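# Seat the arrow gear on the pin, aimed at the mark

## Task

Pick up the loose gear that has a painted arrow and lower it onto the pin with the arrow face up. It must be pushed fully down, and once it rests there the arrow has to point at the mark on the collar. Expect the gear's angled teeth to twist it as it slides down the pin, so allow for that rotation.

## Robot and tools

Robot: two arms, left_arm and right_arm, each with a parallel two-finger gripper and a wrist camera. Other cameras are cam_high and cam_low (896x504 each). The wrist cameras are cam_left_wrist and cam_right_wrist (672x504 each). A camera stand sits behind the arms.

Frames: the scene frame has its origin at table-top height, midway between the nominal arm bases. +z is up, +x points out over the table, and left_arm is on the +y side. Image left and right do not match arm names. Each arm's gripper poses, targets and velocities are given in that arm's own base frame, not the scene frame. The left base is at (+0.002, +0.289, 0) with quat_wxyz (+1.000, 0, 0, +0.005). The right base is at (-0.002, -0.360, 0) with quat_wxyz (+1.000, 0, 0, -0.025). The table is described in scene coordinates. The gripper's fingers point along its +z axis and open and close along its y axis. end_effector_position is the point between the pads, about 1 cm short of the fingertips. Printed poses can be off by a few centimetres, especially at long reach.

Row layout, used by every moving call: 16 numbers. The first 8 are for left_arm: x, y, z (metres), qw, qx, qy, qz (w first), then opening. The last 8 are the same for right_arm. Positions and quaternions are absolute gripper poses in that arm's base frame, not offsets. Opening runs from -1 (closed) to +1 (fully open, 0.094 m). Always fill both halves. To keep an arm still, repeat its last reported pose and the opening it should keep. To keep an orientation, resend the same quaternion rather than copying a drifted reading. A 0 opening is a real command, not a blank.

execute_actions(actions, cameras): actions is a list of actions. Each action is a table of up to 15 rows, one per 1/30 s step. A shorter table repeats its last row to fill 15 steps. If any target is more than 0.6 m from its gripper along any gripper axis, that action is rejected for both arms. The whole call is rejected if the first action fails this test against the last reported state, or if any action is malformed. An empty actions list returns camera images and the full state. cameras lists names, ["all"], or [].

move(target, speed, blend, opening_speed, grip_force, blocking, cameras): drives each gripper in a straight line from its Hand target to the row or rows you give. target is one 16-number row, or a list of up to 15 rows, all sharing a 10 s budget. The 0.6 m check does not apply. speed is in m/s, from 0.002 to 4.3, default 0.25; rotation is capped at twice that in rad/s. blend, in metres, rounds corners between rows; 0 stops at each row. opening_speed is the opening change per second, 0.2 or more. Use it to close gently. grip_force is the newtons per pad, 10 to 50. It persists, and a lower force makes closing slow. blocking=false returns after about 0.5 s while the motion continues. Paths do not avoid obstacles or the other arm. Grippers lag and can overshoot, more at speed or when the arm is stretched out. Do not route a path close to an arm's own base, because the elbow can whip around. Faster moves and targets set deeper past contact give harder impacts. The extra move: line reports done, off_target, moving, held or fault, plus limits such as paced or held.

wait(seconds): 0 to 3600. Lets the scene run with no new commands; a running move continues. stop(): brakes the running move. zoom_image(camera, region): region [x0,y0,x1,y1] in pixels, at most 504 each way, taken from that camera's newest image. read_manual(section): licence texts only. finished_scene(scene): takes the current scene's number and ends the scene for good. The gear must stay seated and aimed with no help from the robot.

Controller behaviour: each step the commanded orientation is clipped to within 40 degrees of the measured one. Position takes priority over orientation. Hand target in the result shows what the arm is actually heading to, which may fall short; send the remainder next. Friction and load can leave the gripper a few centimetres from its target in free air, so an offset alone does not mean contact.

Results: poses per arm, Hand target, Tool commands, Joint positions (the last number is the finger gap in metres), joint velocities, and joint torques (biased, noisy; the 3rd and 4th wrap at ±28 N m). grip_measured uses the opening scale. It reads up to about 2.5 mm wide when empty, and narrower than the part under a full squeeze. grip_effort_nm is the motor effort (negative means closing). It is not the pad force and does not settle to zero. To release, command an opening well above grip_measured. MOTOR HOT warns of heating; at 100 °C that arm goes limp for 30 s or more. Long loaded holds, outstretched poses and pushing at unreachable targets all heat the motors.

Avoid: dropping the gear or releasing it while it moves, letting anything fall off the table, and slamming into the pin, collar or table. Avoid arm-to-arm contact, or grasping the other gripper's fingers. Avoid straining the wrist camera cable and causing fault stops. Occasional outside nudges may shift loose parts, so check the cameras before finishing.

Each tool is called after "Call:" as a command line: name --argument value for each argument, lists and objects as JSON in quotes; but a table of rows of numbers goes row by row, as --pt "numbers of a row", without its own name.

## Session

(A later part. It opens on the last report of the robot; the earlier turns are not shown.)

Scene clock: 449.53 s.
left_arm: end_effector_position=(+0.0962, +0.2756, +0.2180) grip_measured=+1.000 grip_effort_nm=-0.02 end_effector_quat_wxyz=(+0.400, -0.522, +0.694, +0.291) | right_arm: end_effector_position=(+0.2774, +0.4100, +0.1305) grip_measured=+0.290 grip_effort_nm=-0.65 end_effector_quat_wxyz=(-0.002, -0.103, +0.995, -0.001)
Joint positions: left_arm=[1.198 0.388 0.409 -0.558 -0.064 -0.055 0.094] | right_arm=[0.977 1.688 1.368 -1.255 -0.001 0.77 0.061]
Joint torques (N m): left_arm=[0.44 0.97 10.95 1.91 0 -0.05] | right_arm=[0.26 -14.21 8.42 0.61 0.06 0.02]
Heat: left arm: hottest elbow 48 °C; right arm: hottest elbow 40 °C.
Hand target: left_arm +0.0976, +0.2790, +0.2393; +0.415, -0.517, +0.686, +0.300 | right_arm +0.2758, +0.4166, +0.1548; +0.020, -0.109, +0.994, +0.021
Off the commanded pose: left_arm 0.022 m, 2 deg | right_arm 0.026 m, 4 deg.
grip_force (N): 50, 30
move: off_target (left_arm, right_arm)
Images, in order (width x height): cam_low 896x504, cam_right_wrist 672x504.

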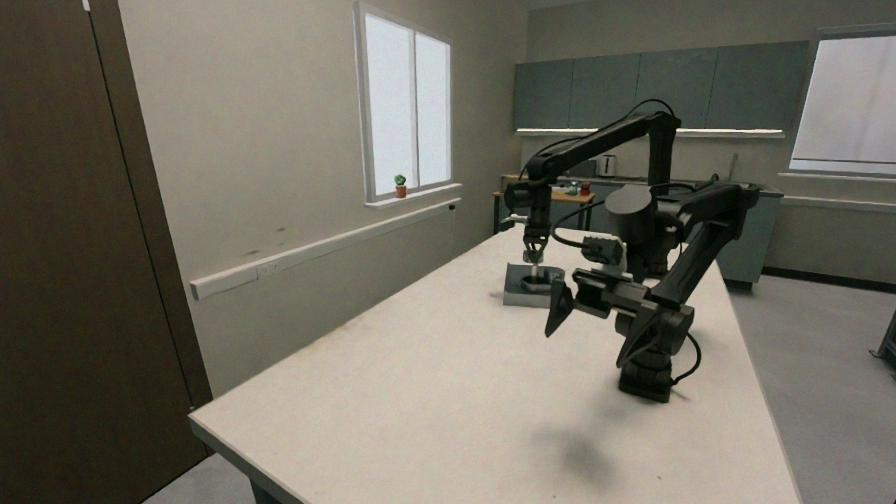

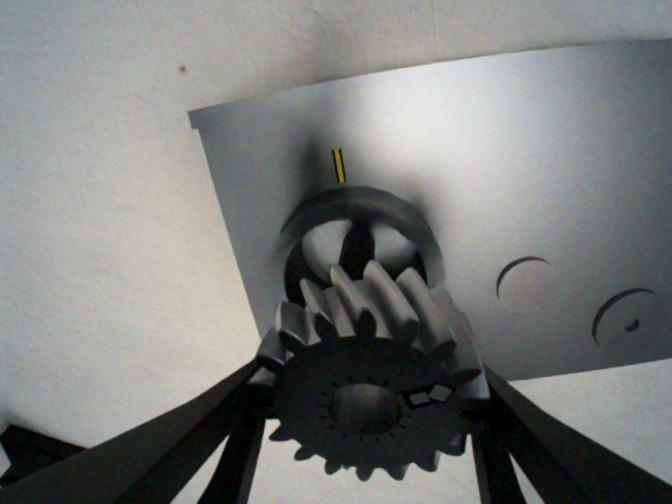

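Call:
move --target '[0.0978,0.2796,0.2395,0.415,-0.517,0.686,0.300,1, 0.269,0.416,0.142,0.020,-0.109,0.9936,0.021,0.1]' --speed 0.08 --cameras '["cam_low"]'

Call:
zoom_image --camera "cam_low" --region '[515, 240, 565, 290]'

Scene clock: 478.77 s.
left_arm: end_effector_position=(+0.0962, +0.2756, +0.2180) grip_measured=+1.000 grip_effort_nm=-0.02 end_effector_quat_wxyz=(+0.400, -0.522, +0.694, +0.291) | right_arm: end_effector_position=(+0.2733, +0.4092, +0.1239) grip_measured=+0.290 grip_effort_nm=-0.65 end_effector_quat_wxyz=(+0.003, -0.106, +0.994, +0.003)
Joint positions: left_arm=[1.198 0.388 0.409 -0.558 -0.064 -0.055 0.094] | right_arm=[0.983 1.678 1.337 -1.22 0 0.77 0.061]
Joint torques (N m): left_arm=[0.15 1.14 10.93 1.83 0 -0.06] | right_arm=[0.5 -13.51 7.92 0.66 0.03 0.12]
Heat: left arm: hottest elbow 49 °C; right arm: hottest elbow 39 °C.
Hand target: left_arm +0.0976, +0.2790, +0.2393; +0.415, -0.517, +0.686, +0.300 | right_arm +0.2690, +0.4157, +0.1418; +0.020, -0.109, +0.994, +0.021
Off the commanded pose: left_arm 0.022 m, 2 deg | right_arm 0.020 m, 3 deg.
grip_force (N): 50, 30
move: off_target (left_arm, right_arm)

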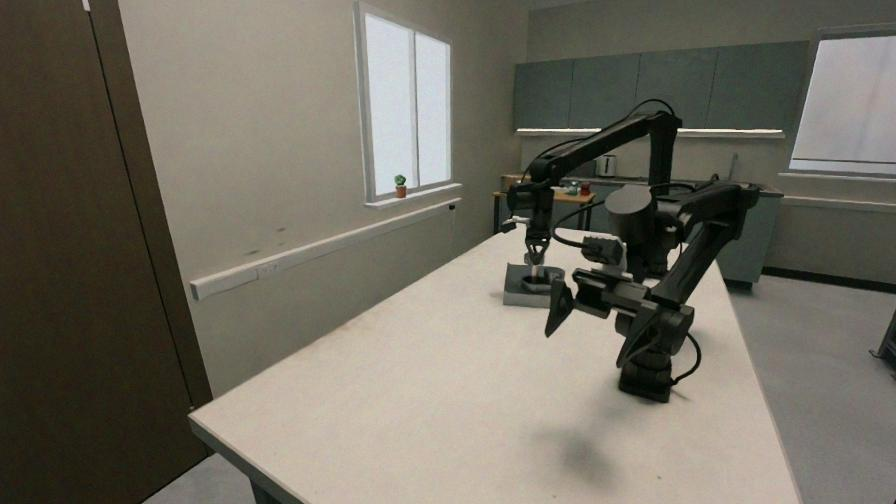

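Scaled by 10.080 from the camera's image (finer frame: 1280x720).

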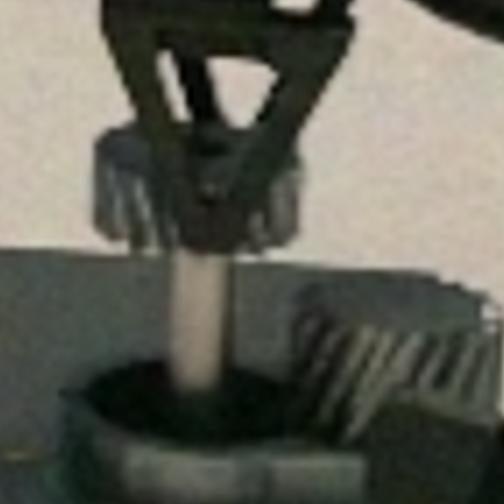

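Call:
move --target '[0.0978,0.2796,0.2395,0.415,-0.517,0.686,0.300,1, 0.2675,0.416,0.131,0.018,-0.109,0.9936,0.019,0.1]' --speed 0.05 --cameras '["cam_low"]'

Call:
zoom_image --camera "cam_low" --region '[515, 240, 565, 290]'

Scene clock: 485.13 s.
left_arm: end_effector_position=(+0.0962, +0.2756, +0.2180) grip_measured=+1.000 grip_effort_nm=-0.01 end_effector_quat_wxyz=(+0.400, -0.522, +0.694, +0.291) | right_arm: end_effector_position=(+0.2737, +0.4111, +0.1229) grip_measured=+0.290 grip_effort_nm=-0.66 end_effector_quat_wxyz=(+0.008, -0.106, +0.994, +0.009)
Joint positions: left_arm=[1.198 0.388 0.409 -0.558 -0.064 -0.055 0.094] | right_arm=[0.985 1.674 1.328 -1.2 0 0.771 0.061]
Joint torques (N m): left_arm=[0.26 0.79 10.95 1.96 -0.01 -0.05] | right_arm=[0.67 -12.4 7.38 0.76 0.02 0.13]
Heat: left arm: hottest elbow 49 °C; right arm: hottest elbow 39 °C.
Hand target: left_arm +0.0976, +0.2790, +0.2393; +0.415, -0.517, +0.686, +0.300 | right_arm +0.2675, +0.4159, +0.1310; +0.018, -0.109, +0.994, +0.019
Off the commanded pose: left_arm 0.022 m, 2 deg | right_arm 0.011 m, 2 deg.
grip_force (N): 50, 30
move: off_target (left_arm, right_arm)

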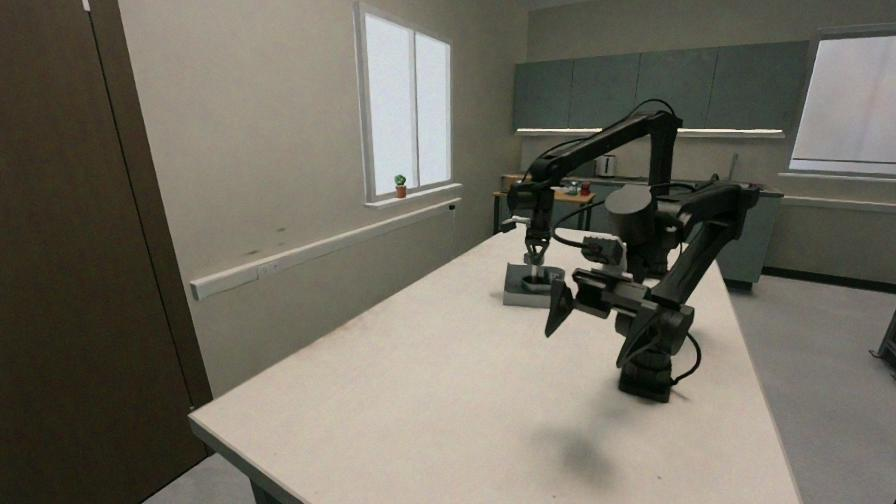

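Scaled by 10.080 from the camera's image (finer frame: 1280x720).

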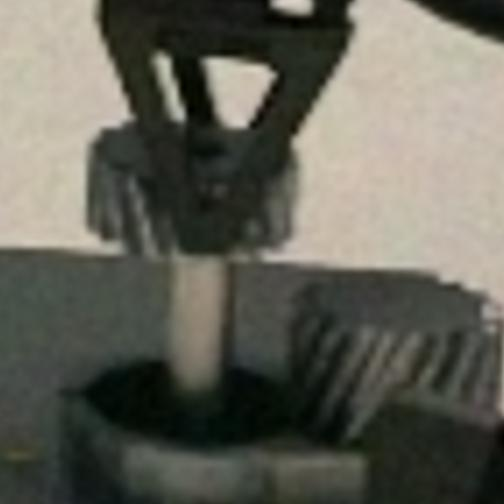

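Call:
wait --seconds 0 --cameras '["cam_right_wrist"]'

Call:
zoom_image --camera "cam_right_wrist" --region '[230, 180, 500, 500]'

Scene clock: 490.13 s.
left_arm: end_effector_position=(+0.0962, +0.2756, +0.2180) grip_measured=+1.000 grip_effort_nm=-0.02 end_effector_quat_wxyz=(+0.400, -0.522, +0.694, +0.291) | right_arm: end_effector_position=(+0.2737, +0.4111, +0.1229) grip_measured=+0.290 grip_effort_nm=-0.65 end_effector_quat_wxyz=(+0.008, -0.106, +0.994, +0.009)
Joint positions: left_arm=[1.198 0.388 0.409 -0.558 -0.064 -0.055 0.094] | right_arm=[0.985 1.674 1.328 -1.2 0 0.771 0.061]
Joint torques (N m): left_arm=[0.32 0.73 10.93 1.89 -0.02 -0.04] | right_arm=[0.62 -12.45 7.39 0.72 0.02 0.13]
Heat: left arm: hottest elbow 49 °C; right arm: hottest elbow 39 °C.
Hand target: left_arm +0.0976, +0.2790, +0.2393; +0.415, -0.517, +0.686, +0.300 | right_arm +0.2675, +0.4159, +0.1310; +0.018, -0.109, +0.994, +0.019
Tool commands: left_gripper/opening=+1.0 right_gripper/opening=+0.1
Off the commanded pose: left_arm 0.022 m, 2 deg | right_arm 0.011 m, 2 deg.
grip_force (N): 50, 30

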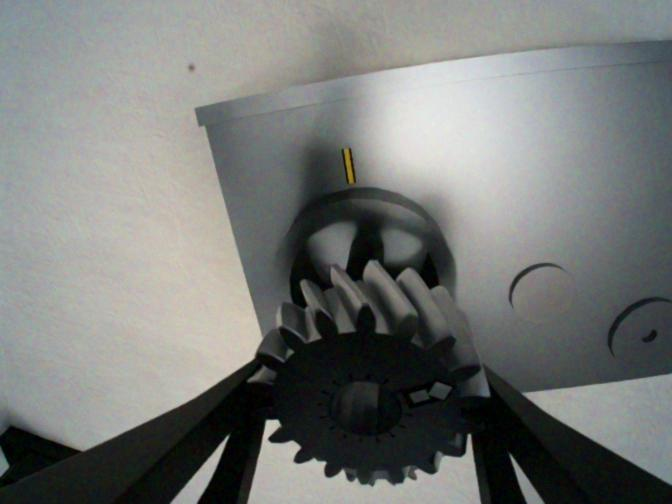

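Scaled by 1.575 from the camera's image (finer frame: 960x720).

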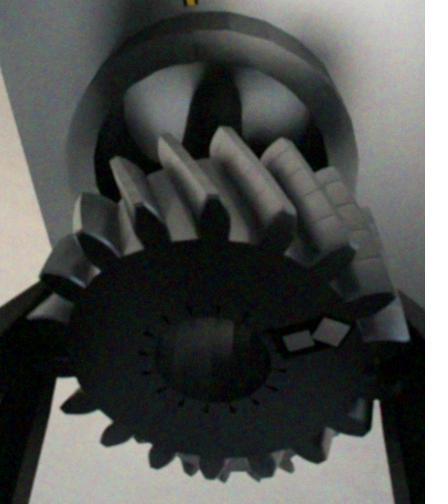

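Call:
move --target '[0.0978,0.2796,0.2395,0.415,-0.517,0.686,0.300,1, 0.267,0.414,0.121,0.010,-0.109,0.9939,0.012,0.1]' --speed 0.05 --cameras '["cam_low","cam_right_wrist"]'

Call:
zoom_image --camera "cam_low" --region '[515, 240, 565, 290]'

Scene clock: 495.93 s.
left_arm: end_effector_position=(+0.0962, +0.2756, +0.2180) grip_measured=+1.000 grip_effort_nm=-0.02 end_effector_quat_wxyz=(+0.400, -0.522, +0.694, +0.291) | right_arm: end_effector_position=(+0.2736, +0.4110, +0.1223) grip_measured=+0.290 grip_effort_nm=-0.65 end_effector_quat_wxyz=(+0.008, -0.106, +0.994, +0.009)
Joint positions: left_arm=[1.198 0.388 0.409 -0.558 -0.064 -0.055 0.094] | right_arm=[0.985 1.674 1.327 -1.199 0 0.771 0.061]
Joint torques (N m): left_arm=[0.5 0.85 10.91 1.91 0 -0.04] | right_arm=[0.44 -11.4 7.08 0.73 -0.12 0.11]
Heat: left arm: hottest elbow 49 °C; right arm: hottest elbow 39 °C.
Hand target: left_arm +0.0976, +0.2790, +0.2393; +0.415, -0.517, +0.686, +0.300 | right_arm +0.2670, +0.4139, +0.1210; +0.010, -0.109, +0.994, +0.012
Off the commanded pose: left_arm 0.022 m, 2 deg | right_arm 0.007 m, 0 deg.
grip_force (N): 50, 30
move: off_target (left_arm)

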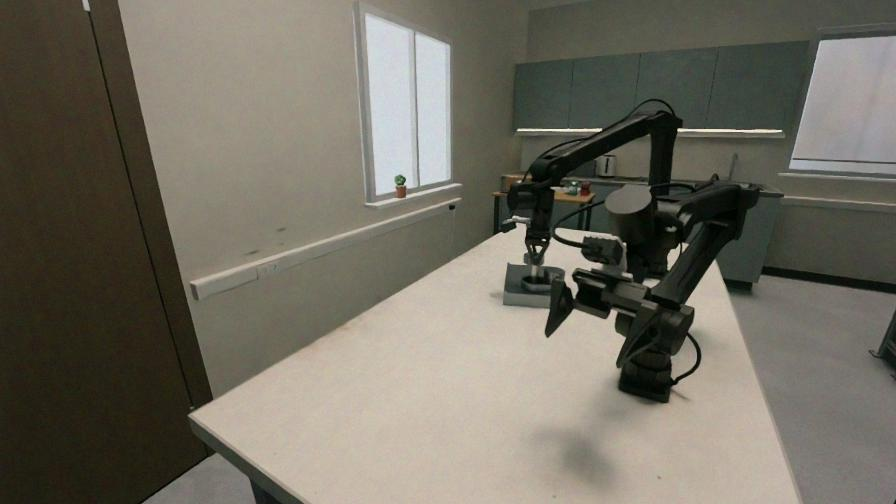

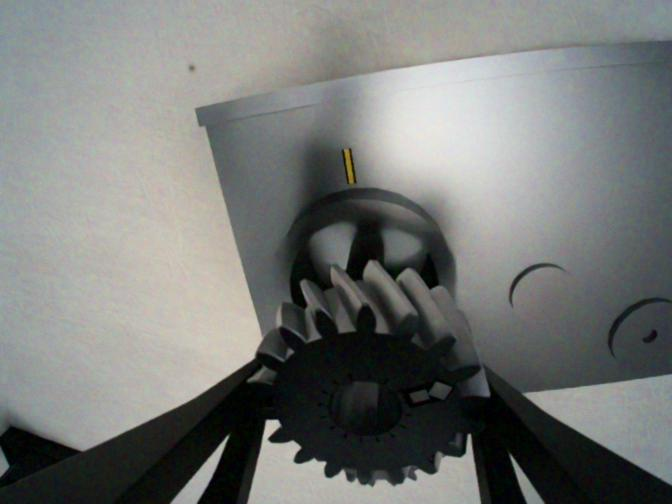

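Scaled by 10.080 from the camera's image (finer frame: 1280x720).

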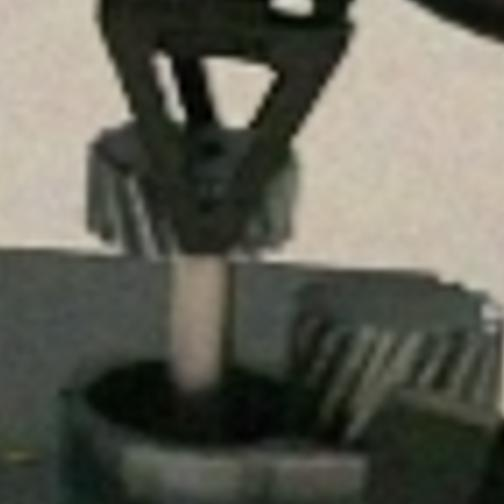

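Call:
move --target '[0.0978,0.2796,0.2395,0.415,-0.517,0.686,0.300,1, 0.264,0.411,0.121,0.002,-0.109,0.9939,0.002,0.1]' --speed 0.03 --cameras '["cam_low"]'

Call:
zoom_image --camera "cam_low" --region '[515, 240, 565, 290]'

Scene clock: 510.60 s.
left_arm: end_effector_position=(+0.0962, +0.2756, +0.2180) grip_measured=+1.000 grip_effort_nm=-0.02 end_effector_quat_wxyz=(+0.400, -0.522, +0.694, +0.291) | right_arm: end_effector_position=(+0.2729, +0.4100, +0.1223) grip_measured=+0.290 grip_effort_nm=-0.66 end_effector_quat_wxyz=(+0.007, -0.106, +0.994, +0.008)
Joint positions: left_arm=[1.198 0.388 0.409 -0.558 -0.064 -0.055 0.094] | right_arm=[0.985 1.674 1.327 -1.203 0 0.771 0.061]
Joint torques (N m): left_arm=[0.26 0.79 10.91 1.84 0 -0.06] | right_arm=[0.56 -10.93 7.57 -0.13 -0.1 0.12]
Heat: left arm: hottest elbow 49 °C; right arm: hottest elbow 39 °C.
Hand target: left_arm +0.0976, +0.2790, +0.2393; +0.415, -0.517, +0.686, +0.300 | right_arm +0.2641, +0.4109, +0.1210; +0.002, -0.109, +0.994, +0.002
Off the commanded pose: left_arm 0.022 m, 2 deg | right_arm 0.009 m, 1 deg.
grip_force (N): 50, 30
move: off_target (left_arm)

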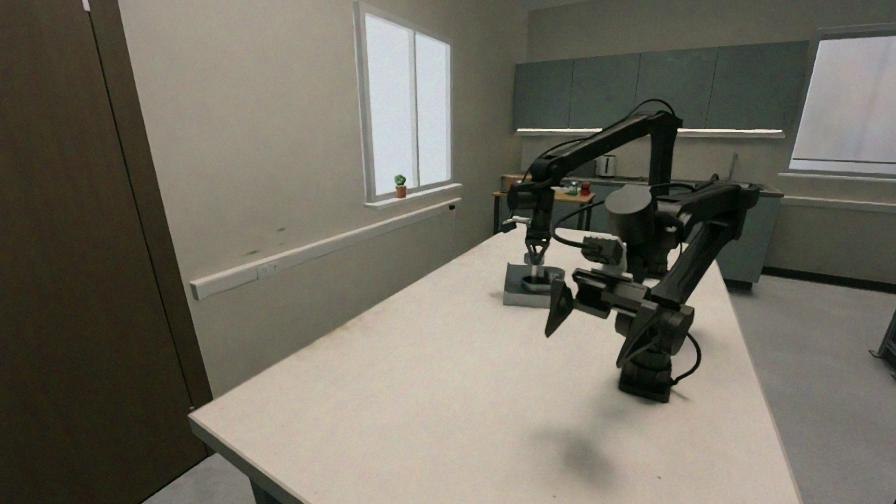

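Scaled by 10.080 from the camera's image (finer frame: 1280x720).

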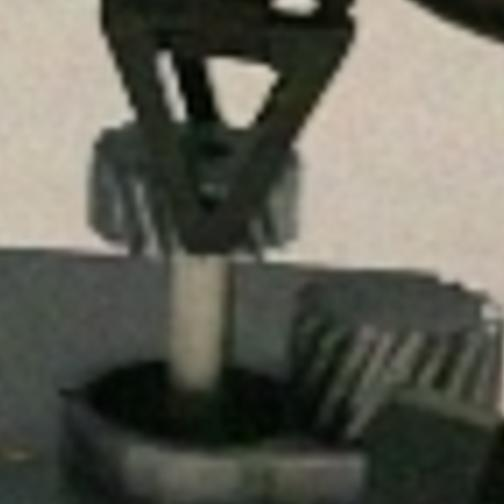

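Call:
move --pt "0.0978 0.2796 0.2395 0.415 -0.517 0.686 0.300 1 0.261 0.412 0.119 0.0 -0.109 0.9939 0.0 0.1" --pt "0.0978 0.2796 0.2395 0.415 -0.517 0.686 0.300 1 0.258 0.411 0.119 0.0 -0.109 0.9939 0.0 0.1" --speed 0.02 --cameras '["cam_low"]'

Call:
zoom_image --camera "cam_low" --region '[515, 240, 565, 290]'

Scene clock: 525.73 s.
left_arm: end_effector_position=(+0.0962, +0.2756, +0.2180) grip_measured=+1.000 grip_effort_nm=-0.02 end_effector_quat_wxyz=(+0.400, -0.522, +0.694, +0.291) | right_arm: end_effector_position=(+0.2697, +0.4113, +0.1223) grip_measured=+0.290 grip_effort_nm=-0.65 end_effector_quat_wxyz=(+0.006, -0.105, +0.994, +0.007)
Joint positions: left_arm=[1.198 0.388 0.409 -0.558 -0.064 -0.055 0.094] | right_arm=[0.991 1.674 1.327 -1.206 0 0.781 0.061]
Joint torques (N m): left_arm=[0.32 0.79 10.93 1.94 0 -0.04] | right_arm=[0.67 -11.05 6.91 0.01 -0.12 0.12]
Heat: left arm: hottest elbow 49 °C; right arm: hottest elbow 39 °C.
Hand target: left_arm +0.0976, +0.2790, +0.2393; +0.415, -0.517, +0.686, +0.300 | right_arm +0.2583, +0.4108, +0.1190; +0.000, -0.109, +0.994, +0.000
Off the commanded pose: left_arm 0.022 m, 2 deg | right_arm 0.012 m, 1 deg.
grip_force (N): 50, 30
move: off_target (left_arm, right_arm)

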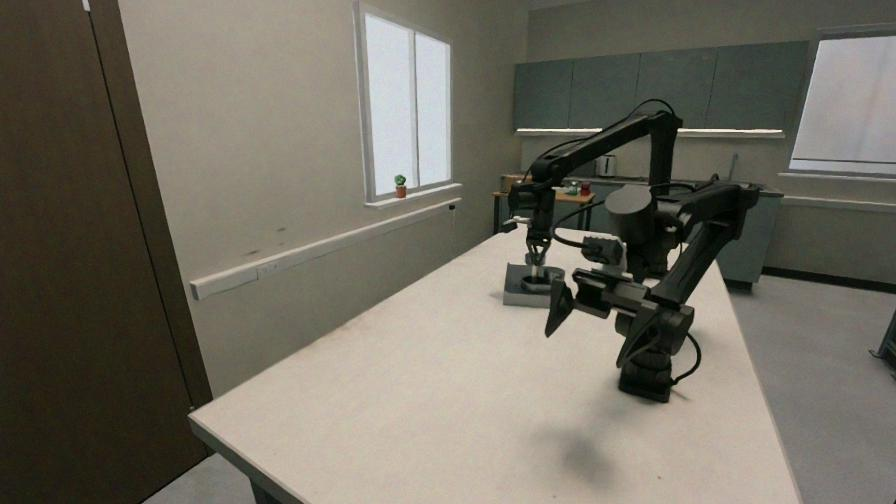

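Scaled by 10.080 from the camera's image (finer frame: 1280x720).

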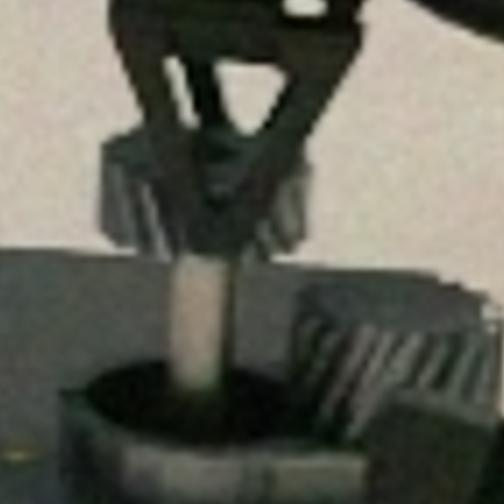

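Call:
move --target '[0.0978,0.2796,0.2395,0.415,-0.517,0.686,0.300,1, 0.2590,0.409,0.108,0.0,-0.1045,0.9945,0.0,0.1]' --speed 0.04 --cameras '["cam_low","cam_right_wrist"]'

Call:
zoom_image --camera "cam_low" --region '[515, 240, 565, 290]'

Scene clock: 535.83 s.
left_arm: end_effector_position=(+0.0962, +0.2756, +0.2180) grip_measured=+1.000 grip_effort_nm=-0.02 end_effector_quat_wxyz=(+0.400, -0.522, +0.694, +0.291) | right_arm: end_effector_position=(+0.2691, +0.4108, +0.1210) grip_measured=+0.290 grip_effort_nm=-0.65 end_effector_quat_wxyz=(+0.007, -0.103, +0.995, +0.009)
Joint positions: left_arm=[1.198 0.388 0.409 -0.558 -0.064 -0.055 0.094] | right_arm=[0.992 1.67 1.318 -1.196 0 0.786 0.061]
Joint torques (N m): left_arm=[0.15 0.79 10.96 1.88 0 -0.07] | right_arm=[0.5 -10.34 6.08 0.62 -0.12 0.14]
Heat: left arm: hottest elbow 49 °C; right arm: hottest elbow 39 °C.
Hand target: left_arm +0.0976, +0.2790, +0.2393; +0.415, -0.517, +0.686, +0.300 | right_arm +0.2590, +0.4088, +0.1083; +0.000, -0.105, +0.995, +0.000
Off the commanded pose: left_arm 0.022 m, 2 deg | right_arm 0.017 m, 1 deg.
grip_force (N): 50, 30
move: off_target (left_arm, right_arm)

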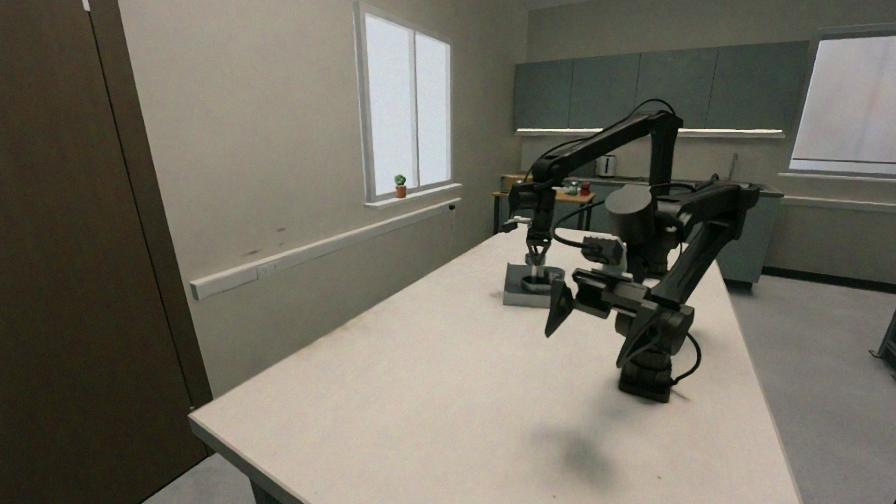

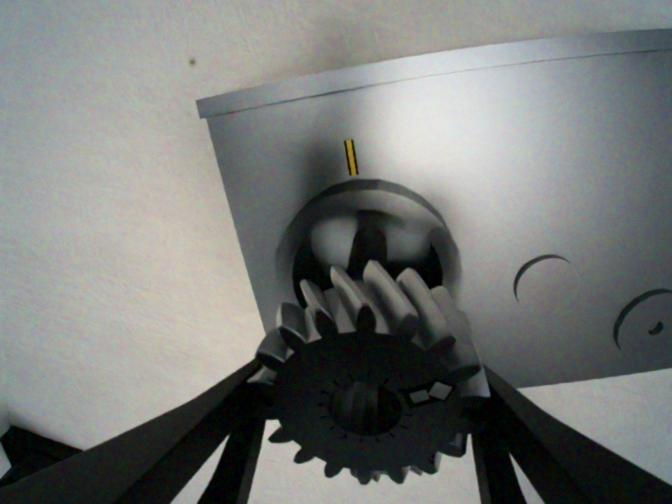

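Scaled by 10.080 from the camera's image (finer frame: 1280x720).

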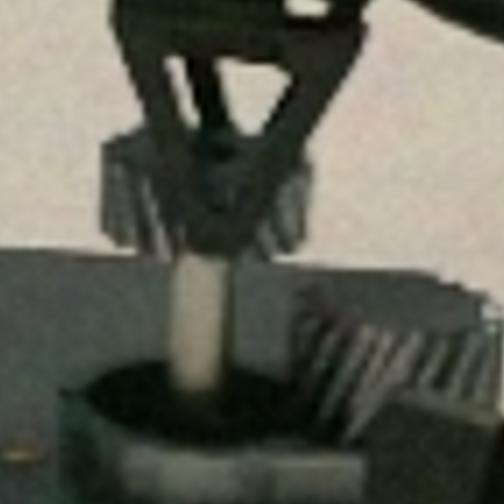

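Call:
move --target '[0.0978,0.2796,0.2395,0.415,-0.517,0.686,0.300,1, 0.2615,0.410,0.102,0.0,-0.1045,0.9945,0.0,0.1]' --speed 0.04 --cameras '["cam_low"]'

Call:
zoom_image --camera "cam_low" --region '[515, 240, 565, 290]'

Scene clock: 541.47 s.
left_arm: end_effector_position=(+0.0962, +0.2756, +0.2180) grip_measured=+1.000 grip_effort_nm=-0.02 end_effector_quat_wxyz=(+0.400, -0.522, +0.694, +0.291) | right_arm: end_effector_position=(+0.2702, +0.4124, +0.1206) grip_measured=+0.290 grip_effort_nm=-0.65 end_effector_quat_wxyz=(+0.010, -0.102, +0.995, +0.012)
Joint positions: left_arm=[1.198 0.388 0.409 -0.558 -0.064 -0.055 0.094] | right_arm=[0.992 1.67 1.316 -1.186 0 0.786 0.061]
Joint torques (N m): left_arm=[0.38 0.73 10.95 1.87 0 -0.05] | right_arm=[0.21 -9.58 5.98 0.79 -0.12 0.1]
Heat: left arm: hottest elbow 49 °C; right arm: hottest elbow 38 °C.
Hand target: left_arm +0.0976, +0.2790, +0.2393; +0.415, -0.517, +0.686, +0.300 | right_arm +0.2614, +0.4096, +0.1026; +0.000, -0.105, +0.995, +0.000
Off the commanded pose: left_arm 0.022 m, 2 deg | right_arm 0.021 m, 2 deg.
grip_force (N): 50, 30
move: off_target (left_arm, right_arm)

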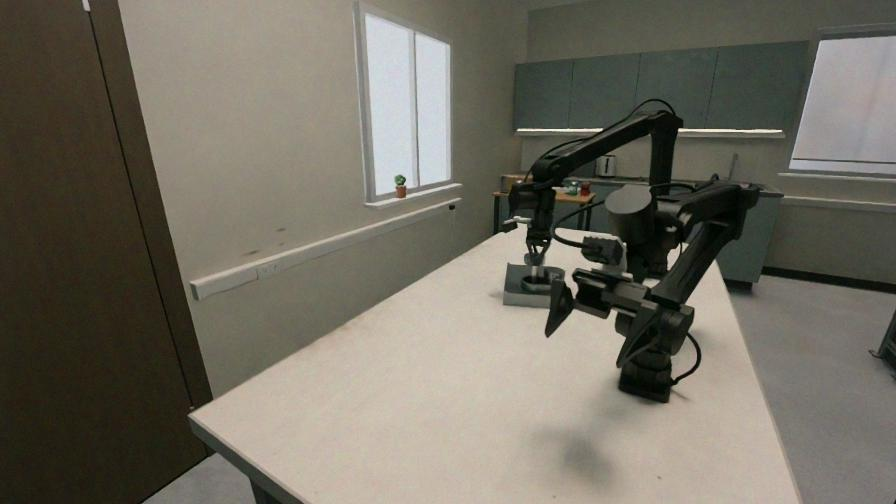

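Scaled by 10.080 from the camera's image (finer frame: 1280x720).

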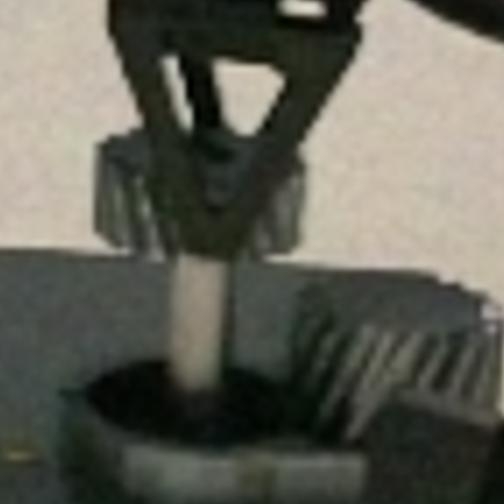

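Call:
move --target '[0.0978,0.2796,0.2395,0.415,-0.517,0.686,0.300,1, 0.2605,0.403,0.110,-0.006,-0.1045,0.9945,-0.006,0.1]' --speed 0.04 --cameras '["cam_low"]'

Call:
zoom_image --camera "cam_low" --region '[515, 240, 565, 290]'

Scene clock: 555.43 s.
left_arm: end_effector_position=(+0.0962, +0.2756, +0.2180) grip_measured=+1.000 grip_effort_nm=-0.02 end_effector_quat_wxyz=(+0.400, -0.522, +0.694, +0.291) | right_arm: end_effector_position=(+0.2690, +0.4110, +0.1208) grip_measured=+0.290 grip_effort_nm=-0.65 end_effector_quat_wxyz=(+0.007, -0.102, +0.995, +0.010)
Joint positions: left_arm=[1.198 0.388 0.409 -0.558 -0.064 -0.055 0.094] | right_arm=[0.992 1.669 1.316 -1.193 -0.001 0.786 0.061]
Joint torques (N m): left_arm=[0.26 1.08 10.93 1.84 -0.02 -0.05] | right_arm=[-0.21 -10.34 6.43 -0.27 -0.14 0.03]
Heat: left arm: hottest elbow 50 °C; right arm: hottest elbow 37 °C.
Hand target: left_arm +0.0976, +0.2790, +0.2393; +0.415, -0.517, +0.686, +0.300 | right_arm +0.2605, +0.4031, +0.1103; -0.006, -0.104, +0.994, -0.006
Off the commanded pose: left_arm 0.022 m, 2 deg | right_arm 0.016 m, 2 deg.
grip_force (N): 50, 30
move: off_target (left_arm, right_arm)

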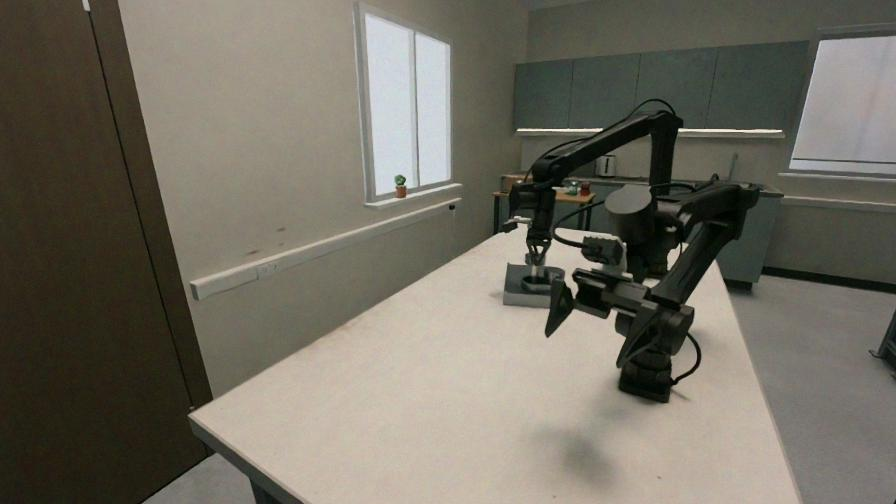

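Scaled by 10.080 from the camera's image (finer frame: 1280x720).

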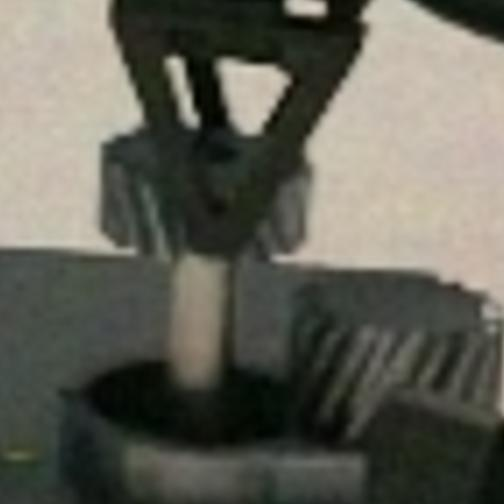

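Call:
move --pt "0.0978 0.2796 0.2395 0.415 -0.517 0.686 0.300 1 0.2625 0.398 0.108 -0.012 -0.1045 0.9945 -0.012 0.1" --pt "0.0978 0.2796 0.2395 0.415 -0.517 0.686 0.300 1 0.2655 0.394 0.106 -0.012 -0.1045 0.9945 -0.012 0.1" --speed 0.03 --cameras '["cam_low","cam_right_wrist"]'

Call:
zoom_image --camera "cam_low" --region '[515, 240, 565, 290]'

Scene clock: 561.70 s.
left_arm: end_effector_position=(+0.0962, +0.2756, +0.2180) grip_measured=+1.000 grip_effort_nm=-0.02 end_effector_quat_wxyz=(+0.400, -0.522, +0.694, +0.291) | right_arm: end_effector_position=(+0.2673, +0.4086, +0.1207) grip_measured=+0.290 grip_effort_nm=-0.66 end_effector_quat_wxyz=(+0.003, -0.107, +0.994, +0.006)
Joint positions: left_arm=[1.198 0.388 0.409 -0.558 -0.064 -0.055 0.094] | right_arm=[0.991 1.669 1.316 -1.205 -0.003 0.777 0.061]
Joint torques (N m): left_arm=[0.21 0.91 11 1.83 0 -0.04] | right_arm=[-1.73 -10.17 5.81 -0.06 -0.15 -0.07]
Heat: left arm: hottest elbow 50 °C; right arm: hottest elbow 37 °C.
Hand target: left_arm +0.0976, +0.2790, +0.2393; +0.415, -0.517, +0.686, +0.300 | right_arm +0.2652, +0.3941, +0.1065; -0.012, -0.104, +0.994, -0.012
Off the commanded pose: left_arm 0.022 m, 2 deg | right_arm 0.021 m, 3 deg.
grip_force (N): 50, 30
move: off_target (left_arm, right_arm)

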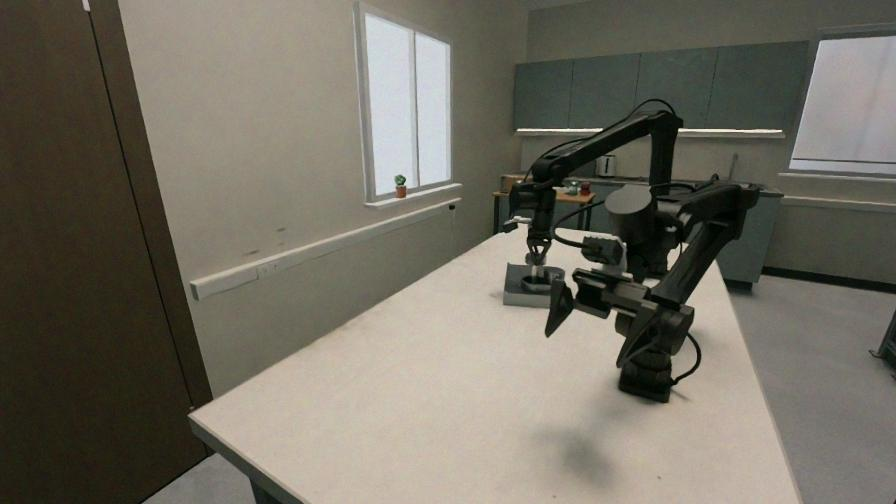

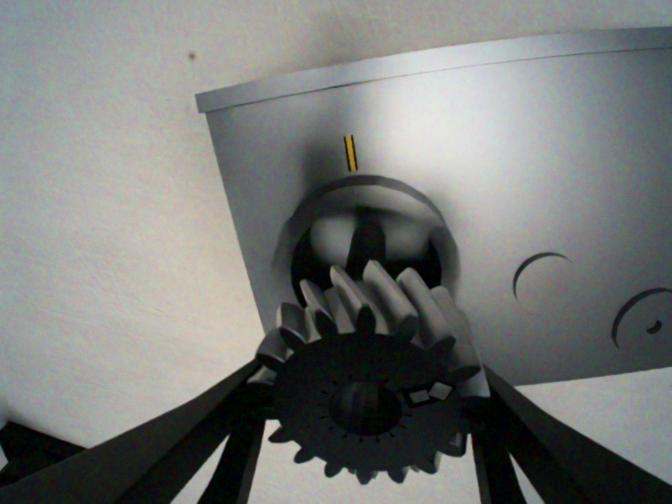

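Scaled by 10.080 from the camera's image (finer frame: 1280x720).

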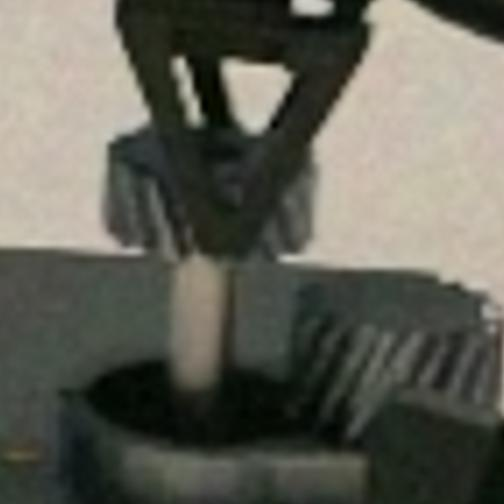

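Call:
move --pt "0.0978 0.2796 0.2395 0.415 -0.517 0.686 0.300 1 0.270 0.395 0.106 -0.008 -0.1045 0.9945 -0.008 0.1" --pt "0.0978 0.2796 0.2395 0.415 -0.517 0.686 0.300 1 0.274 0.398 0.106 -0.004 -0.1045 0.9945 -0.004 0.1" --speed 0.03 --cameras '["cam_low"]'

Call:
zoom_image --camera "cam_low" --region '[515, 240, 565, 290]'

Scene clock: 570.17 s.
left_arm: end_effector_position=(+0.0962, +0.2756, +0.2180) grip_measured=+1.000 grip_effort_nm=-0.02 end_effector_quat_wxyz=(+0.400, -0.522, +0.694, +0.291) | right_arm: end_effector_position=(+0.2701, +0.4083, +0.1207) grip_measured=+0.290 grip_effort_nm=-0.66 end_effector_quat_wxyz=(+0.005, -0.110, +0.994, +0.008)
Joint positions: left_arm=[1.198 0.388 0.409 -0.558 -0.064 -0.055 0.094] | right_arm=[0.986 1.669 1.316 -1.2 -0.003 0.767 0.061]
Joint torques (N m): left_arm=[0.09 1.08 11 1.92 -0.02 -0.05] | right_arm=[-2.08 -9.88 6.34 0.53 -0.06 -0.07]
Heat: left arm: hottest elbow 50 °C; right arm: hottest elbow 37 °C.
Hand target: left_arm +0.0976, +0.2790, +0.2393; +0.415, -0.517, +0.686, +0.300 | right_arm +0.2736, +0.3979, +0.1063; -0.004, -0.105, +0.995, -0.004
Off the commanded pose: left_arm 0.022 m, 2 deg | right_arm 0.018 m, 2 deg.
grip_force (N): 50, 30
move: off_target (left_arm, right_arm)

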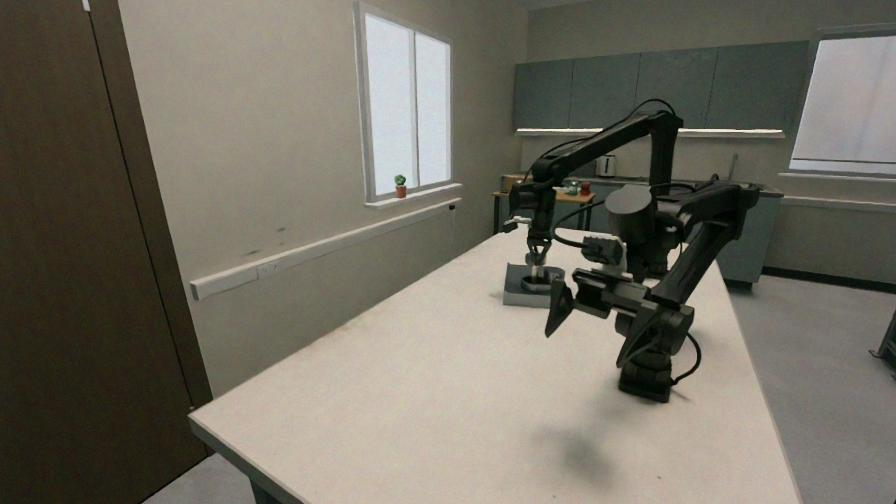

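Scaled by 10.080 from the camera's image (finer frame: 1280x720).

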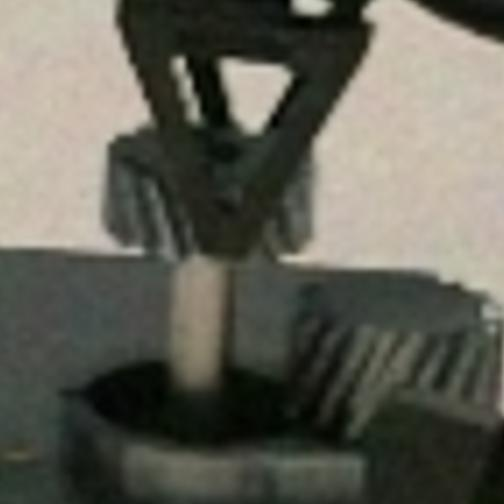

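Call:
move --pt "0.22 0.15 0.25 0.6 0 0.78 0 1 0.274 0.398 0.112 -0.004 -0.1045 0.9945 -0.004 0.1" --pt "0.24 -0.04 0.17 0.536 0.449 0.585 -0.411 1 0.274 0.398 0.112 -0.004 -0.1045 0.9945 -0.004 0.1" --speed 0.25 --blend 0.04 --cameras '["cam_high","cam_left_wrist"]'

Scene clock: 602.77 s.
left_arm: end_effector_position=(+0.2274, -0.0472, +0.1619) grip_measured=+1.000 grip_effort_nm=-0.03 end_effector_quat_wxyz=(+0.502, +0.392, +0.684, -0.356) | right_arm: end_effector_position=(+0.2701, +0.4083, +0.1209) grip_measured=+0.290 grip_effort_nm=-0.65 end_effector_quat_wxyz=(+0.005, -0.110, +0.994, +0.008)
Joint positions: left_arm=[0.598 1.156 0.481 -1.475 1.277 2.073 0.094] | right_arm=[0.986 1.669 1.316 -1.2 -0.003 0.766 0.061]
Joint torques (N m): left_arm=[-0.56 -2.14 8.08 -0.38 0.75 0.07] | right_arm=[-2.08 -10.23 7.01 -0.03 -0.06 -0.06]
Heat: left arm: hottest elbow 50 °C; right arm: hottest elbow 36 °C.
Hand target: left_arm +0.2400, -0.0412, +0.1703; +0.509, +0.412, +0.674, -0.341 | right_arm +0.2737, +0.3981, +0.1123; -0.004, -0.105, +0.995, -0.004
Off the commanded pose: left_arm 0.017 m, 15 deg | right_arm 0.014 m, 2 deg.
joint sent to its limit (left arm) — joint 6 (wrist roll), upper limit. The joint targets are off in orientation, not in position.
grip_force (N): 50, 30
move: off_target (left_arm, right_arm)

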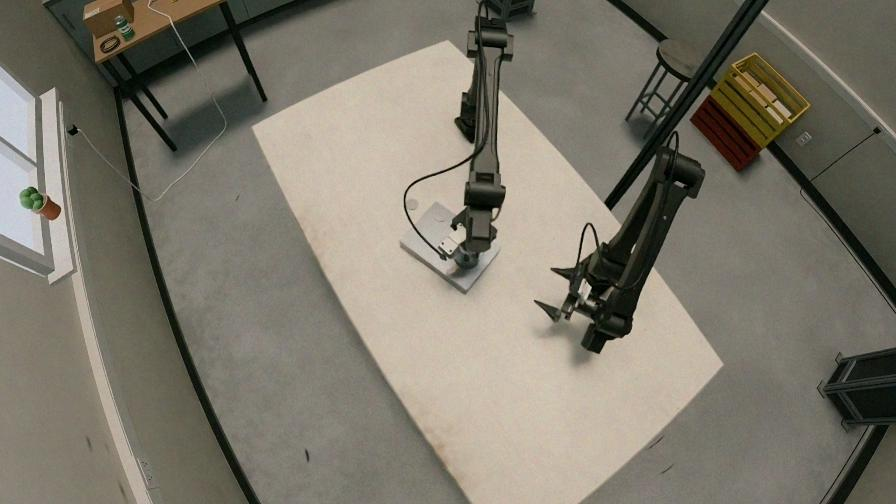

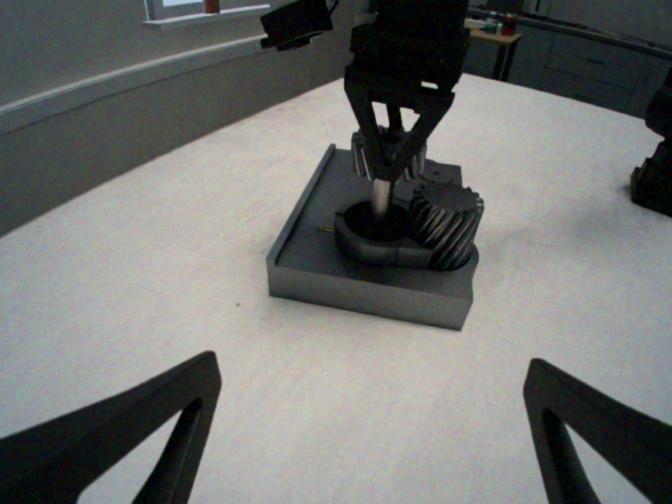

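Call:
zoom_image --camera "cam_left_wrist" --region '[330, 110, 450, 250]'

Scaled by 3.600 from the camera's image (finer frame: 960x720).

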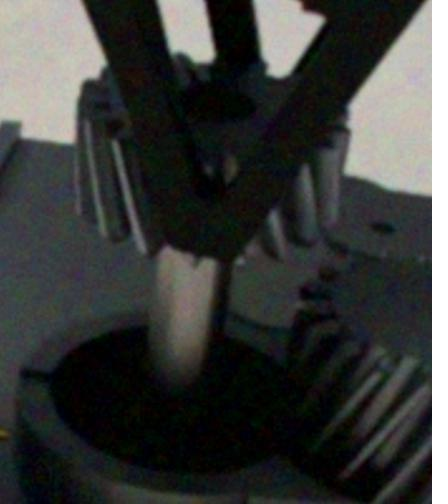

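Call:
move --pt "0.2400 -0.0412 0.1703 0.509 0.412 0.674 -0.341 1 0.275 0.402 0.106 -0.002 -0.1045 0.9945 -0.002 0.1" --pt "0.2400 -0.0412 0.1703 0.509 0.412 0.674 -0.341 1 0.274 0.406 0.104 0.0 -0.1045 0.9945 0.0 0.1" --speed 0.03 --cameras '["cam_left_wrist","cam_right_wrist"]'

Call:
zoom_image --camera "cam_left_wrist" --region '[330, 110, 450, 250]'

Scene clock: 614.83 s.
left_arm: end_effector_position=(+0.2273, -0.0472, +0.1617) grip_measured=+1.000 grip_effort_nm=-0.02 end_effector_quat_wxyz=(+0.502, +0.392, +0.684, -0.356) | right_arm: end_effector_position=(+0.2711, +0.4099, +0.1210) grip_measured=+0.290 grip_effort_nm=-0.65 end_effector_quat_wxyz=(+0.007, -0.110, +0.994, +0.011)
Joint positions: left_arm=[0.598 1.156 0.481 -1.475 1.276 2.073 0.094] | right_arm=[0.986 1.669 1.316 -1.192 -0.003 0.766 0.061]
Joint torques (N m): left_arm=[-0.5 -2.26 7.99 -0.47 0.77 0.09] | right_arm=[-1.32 -9.05 6.95 0.73 -0.02 0.04]
Heat: left arm: hottest elbow 49 °C; right arm: hottest elbow 37 °C.
Hand target: left_arm +0.2393, -0.0412, +0.1706; +0.509, +0.412, +0.675, -0.341 | right_arm +0.2736, +0.4057, +0.1044; +0.000, -0.105, +0.995, +0.000
Off the commanded pose: left_arm 0.016 m, 3 deg | right_arm 0.018 m, 2 deg.
joint sent to its limit (left arm) — joint 6 (wrist roll), upper limit. The joint targets still meet the commanded pose.
grip_force (N): 50, 30
move: off_target (left_arm, right_arm)

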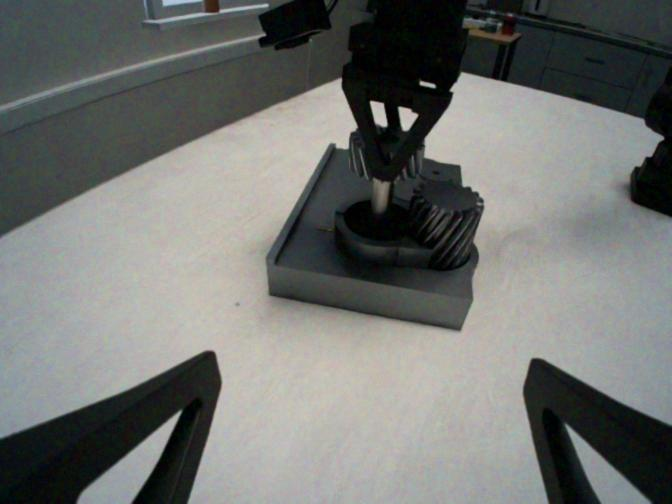

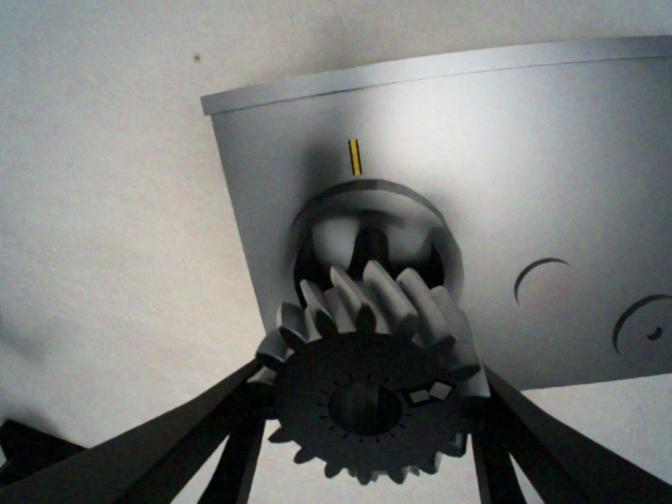

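Scaled by 3.600 from the camera's image (finer frame: 960x720).

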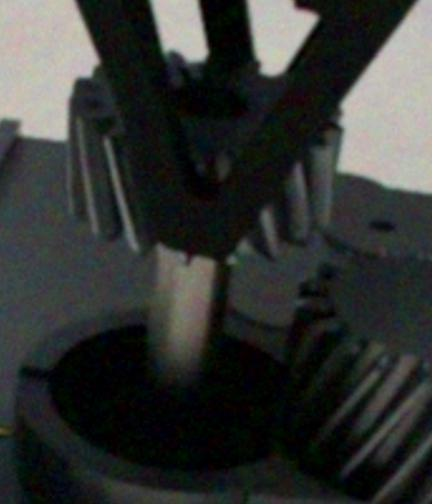

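Call:
zoom_image --camera "cam_right_wrist" --region '[310, 360, 430, 460]'

Scaled by 4.200 from the camera's image (finer frame: 960x720).

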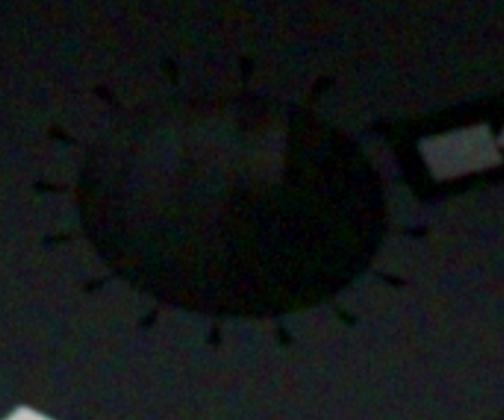

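Call:
move --target '[0.2400,-0.0412,0.1703,0.509,0.412,0.674,-0.341,1, 0.271,0.403,0.088,-0.003,-0.1045,0.9945,-0.003,0.1]' --speed 0.03 --cameras '["cam_left_wrist"]'

Call:
zoom_image --camera "cam_left_wrist" --region '[330, 110, 450, 250]'

Scene clock: 625.03 s.
left_arm: end_effector_position=(+0.2273, -0.0472, +0.1616) grip_measured=+1.000 grip_effort_nm=-0.03 end_effector_quat_wxyz=(+0.501, +0.392, +0.684, -0.356) | right_arm: end_effector_position=(+0.2732, +0.4131, +0.1154) grip_measured=+0.290 grip_effort_nm=-0.65 end_effector_quat_wxyz=(+0.015, -0.110, +0.994, +0.020)
Joint positions: left_arm=[0.598 1.156 0.481 -1.475 1.276 2.073 0.094] | right_arm=[0.986 1.669 1.301 -1.152 -0.003 0.766 0.061]
Joint torques (N m): left_arm=[-0.44 -2.61 8.01 -0.5 0.77 0.07] | right_arm=[-1.2 -8.35 5.9 0.5 -0.04 0.06]
Heat: left arm: hottest elbow 49 °C; right arm: hottest elbow 37 °C.
Hand target: left_arm +0.2393, -0.0412, +0.1706; +0.509, +0.412, +0.675, -0.341 | right_arm +0.2704, +0.4024, +0.0891; -0.003, -0.105, +0.995, -0.003
Off the commanded pose: left_arm 0.017 m, 3 deg | right_arm 0.029 m, 3 deg.
joint sent to its limit (left arm) — joint 6 (wrist roll), upper limit. The joint targets still meet the commanded pose.
grip_force (N): 50, 30
move: off_target (left_arm, right_arm)

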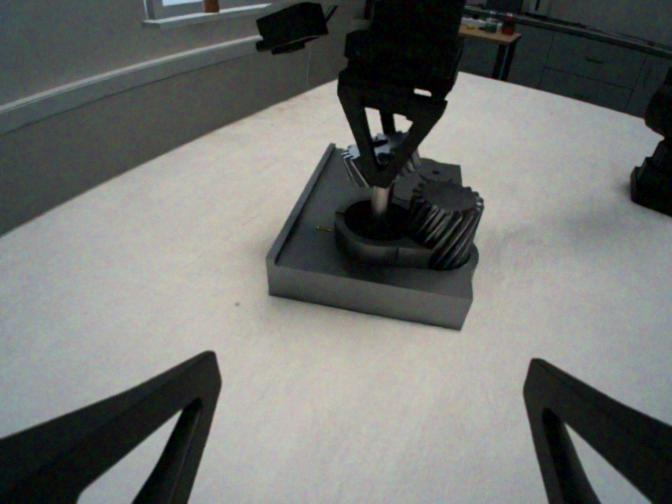

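Scaled by 3.600 from the camera's image (finer frame: 960x720).

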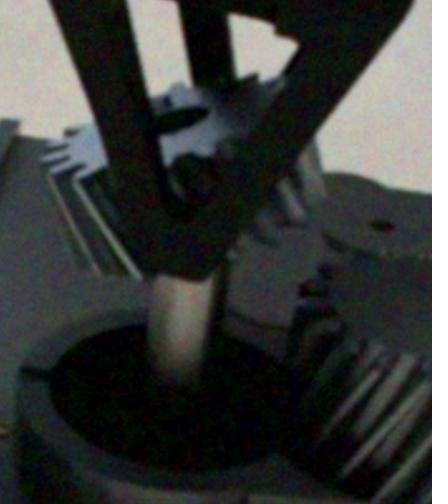

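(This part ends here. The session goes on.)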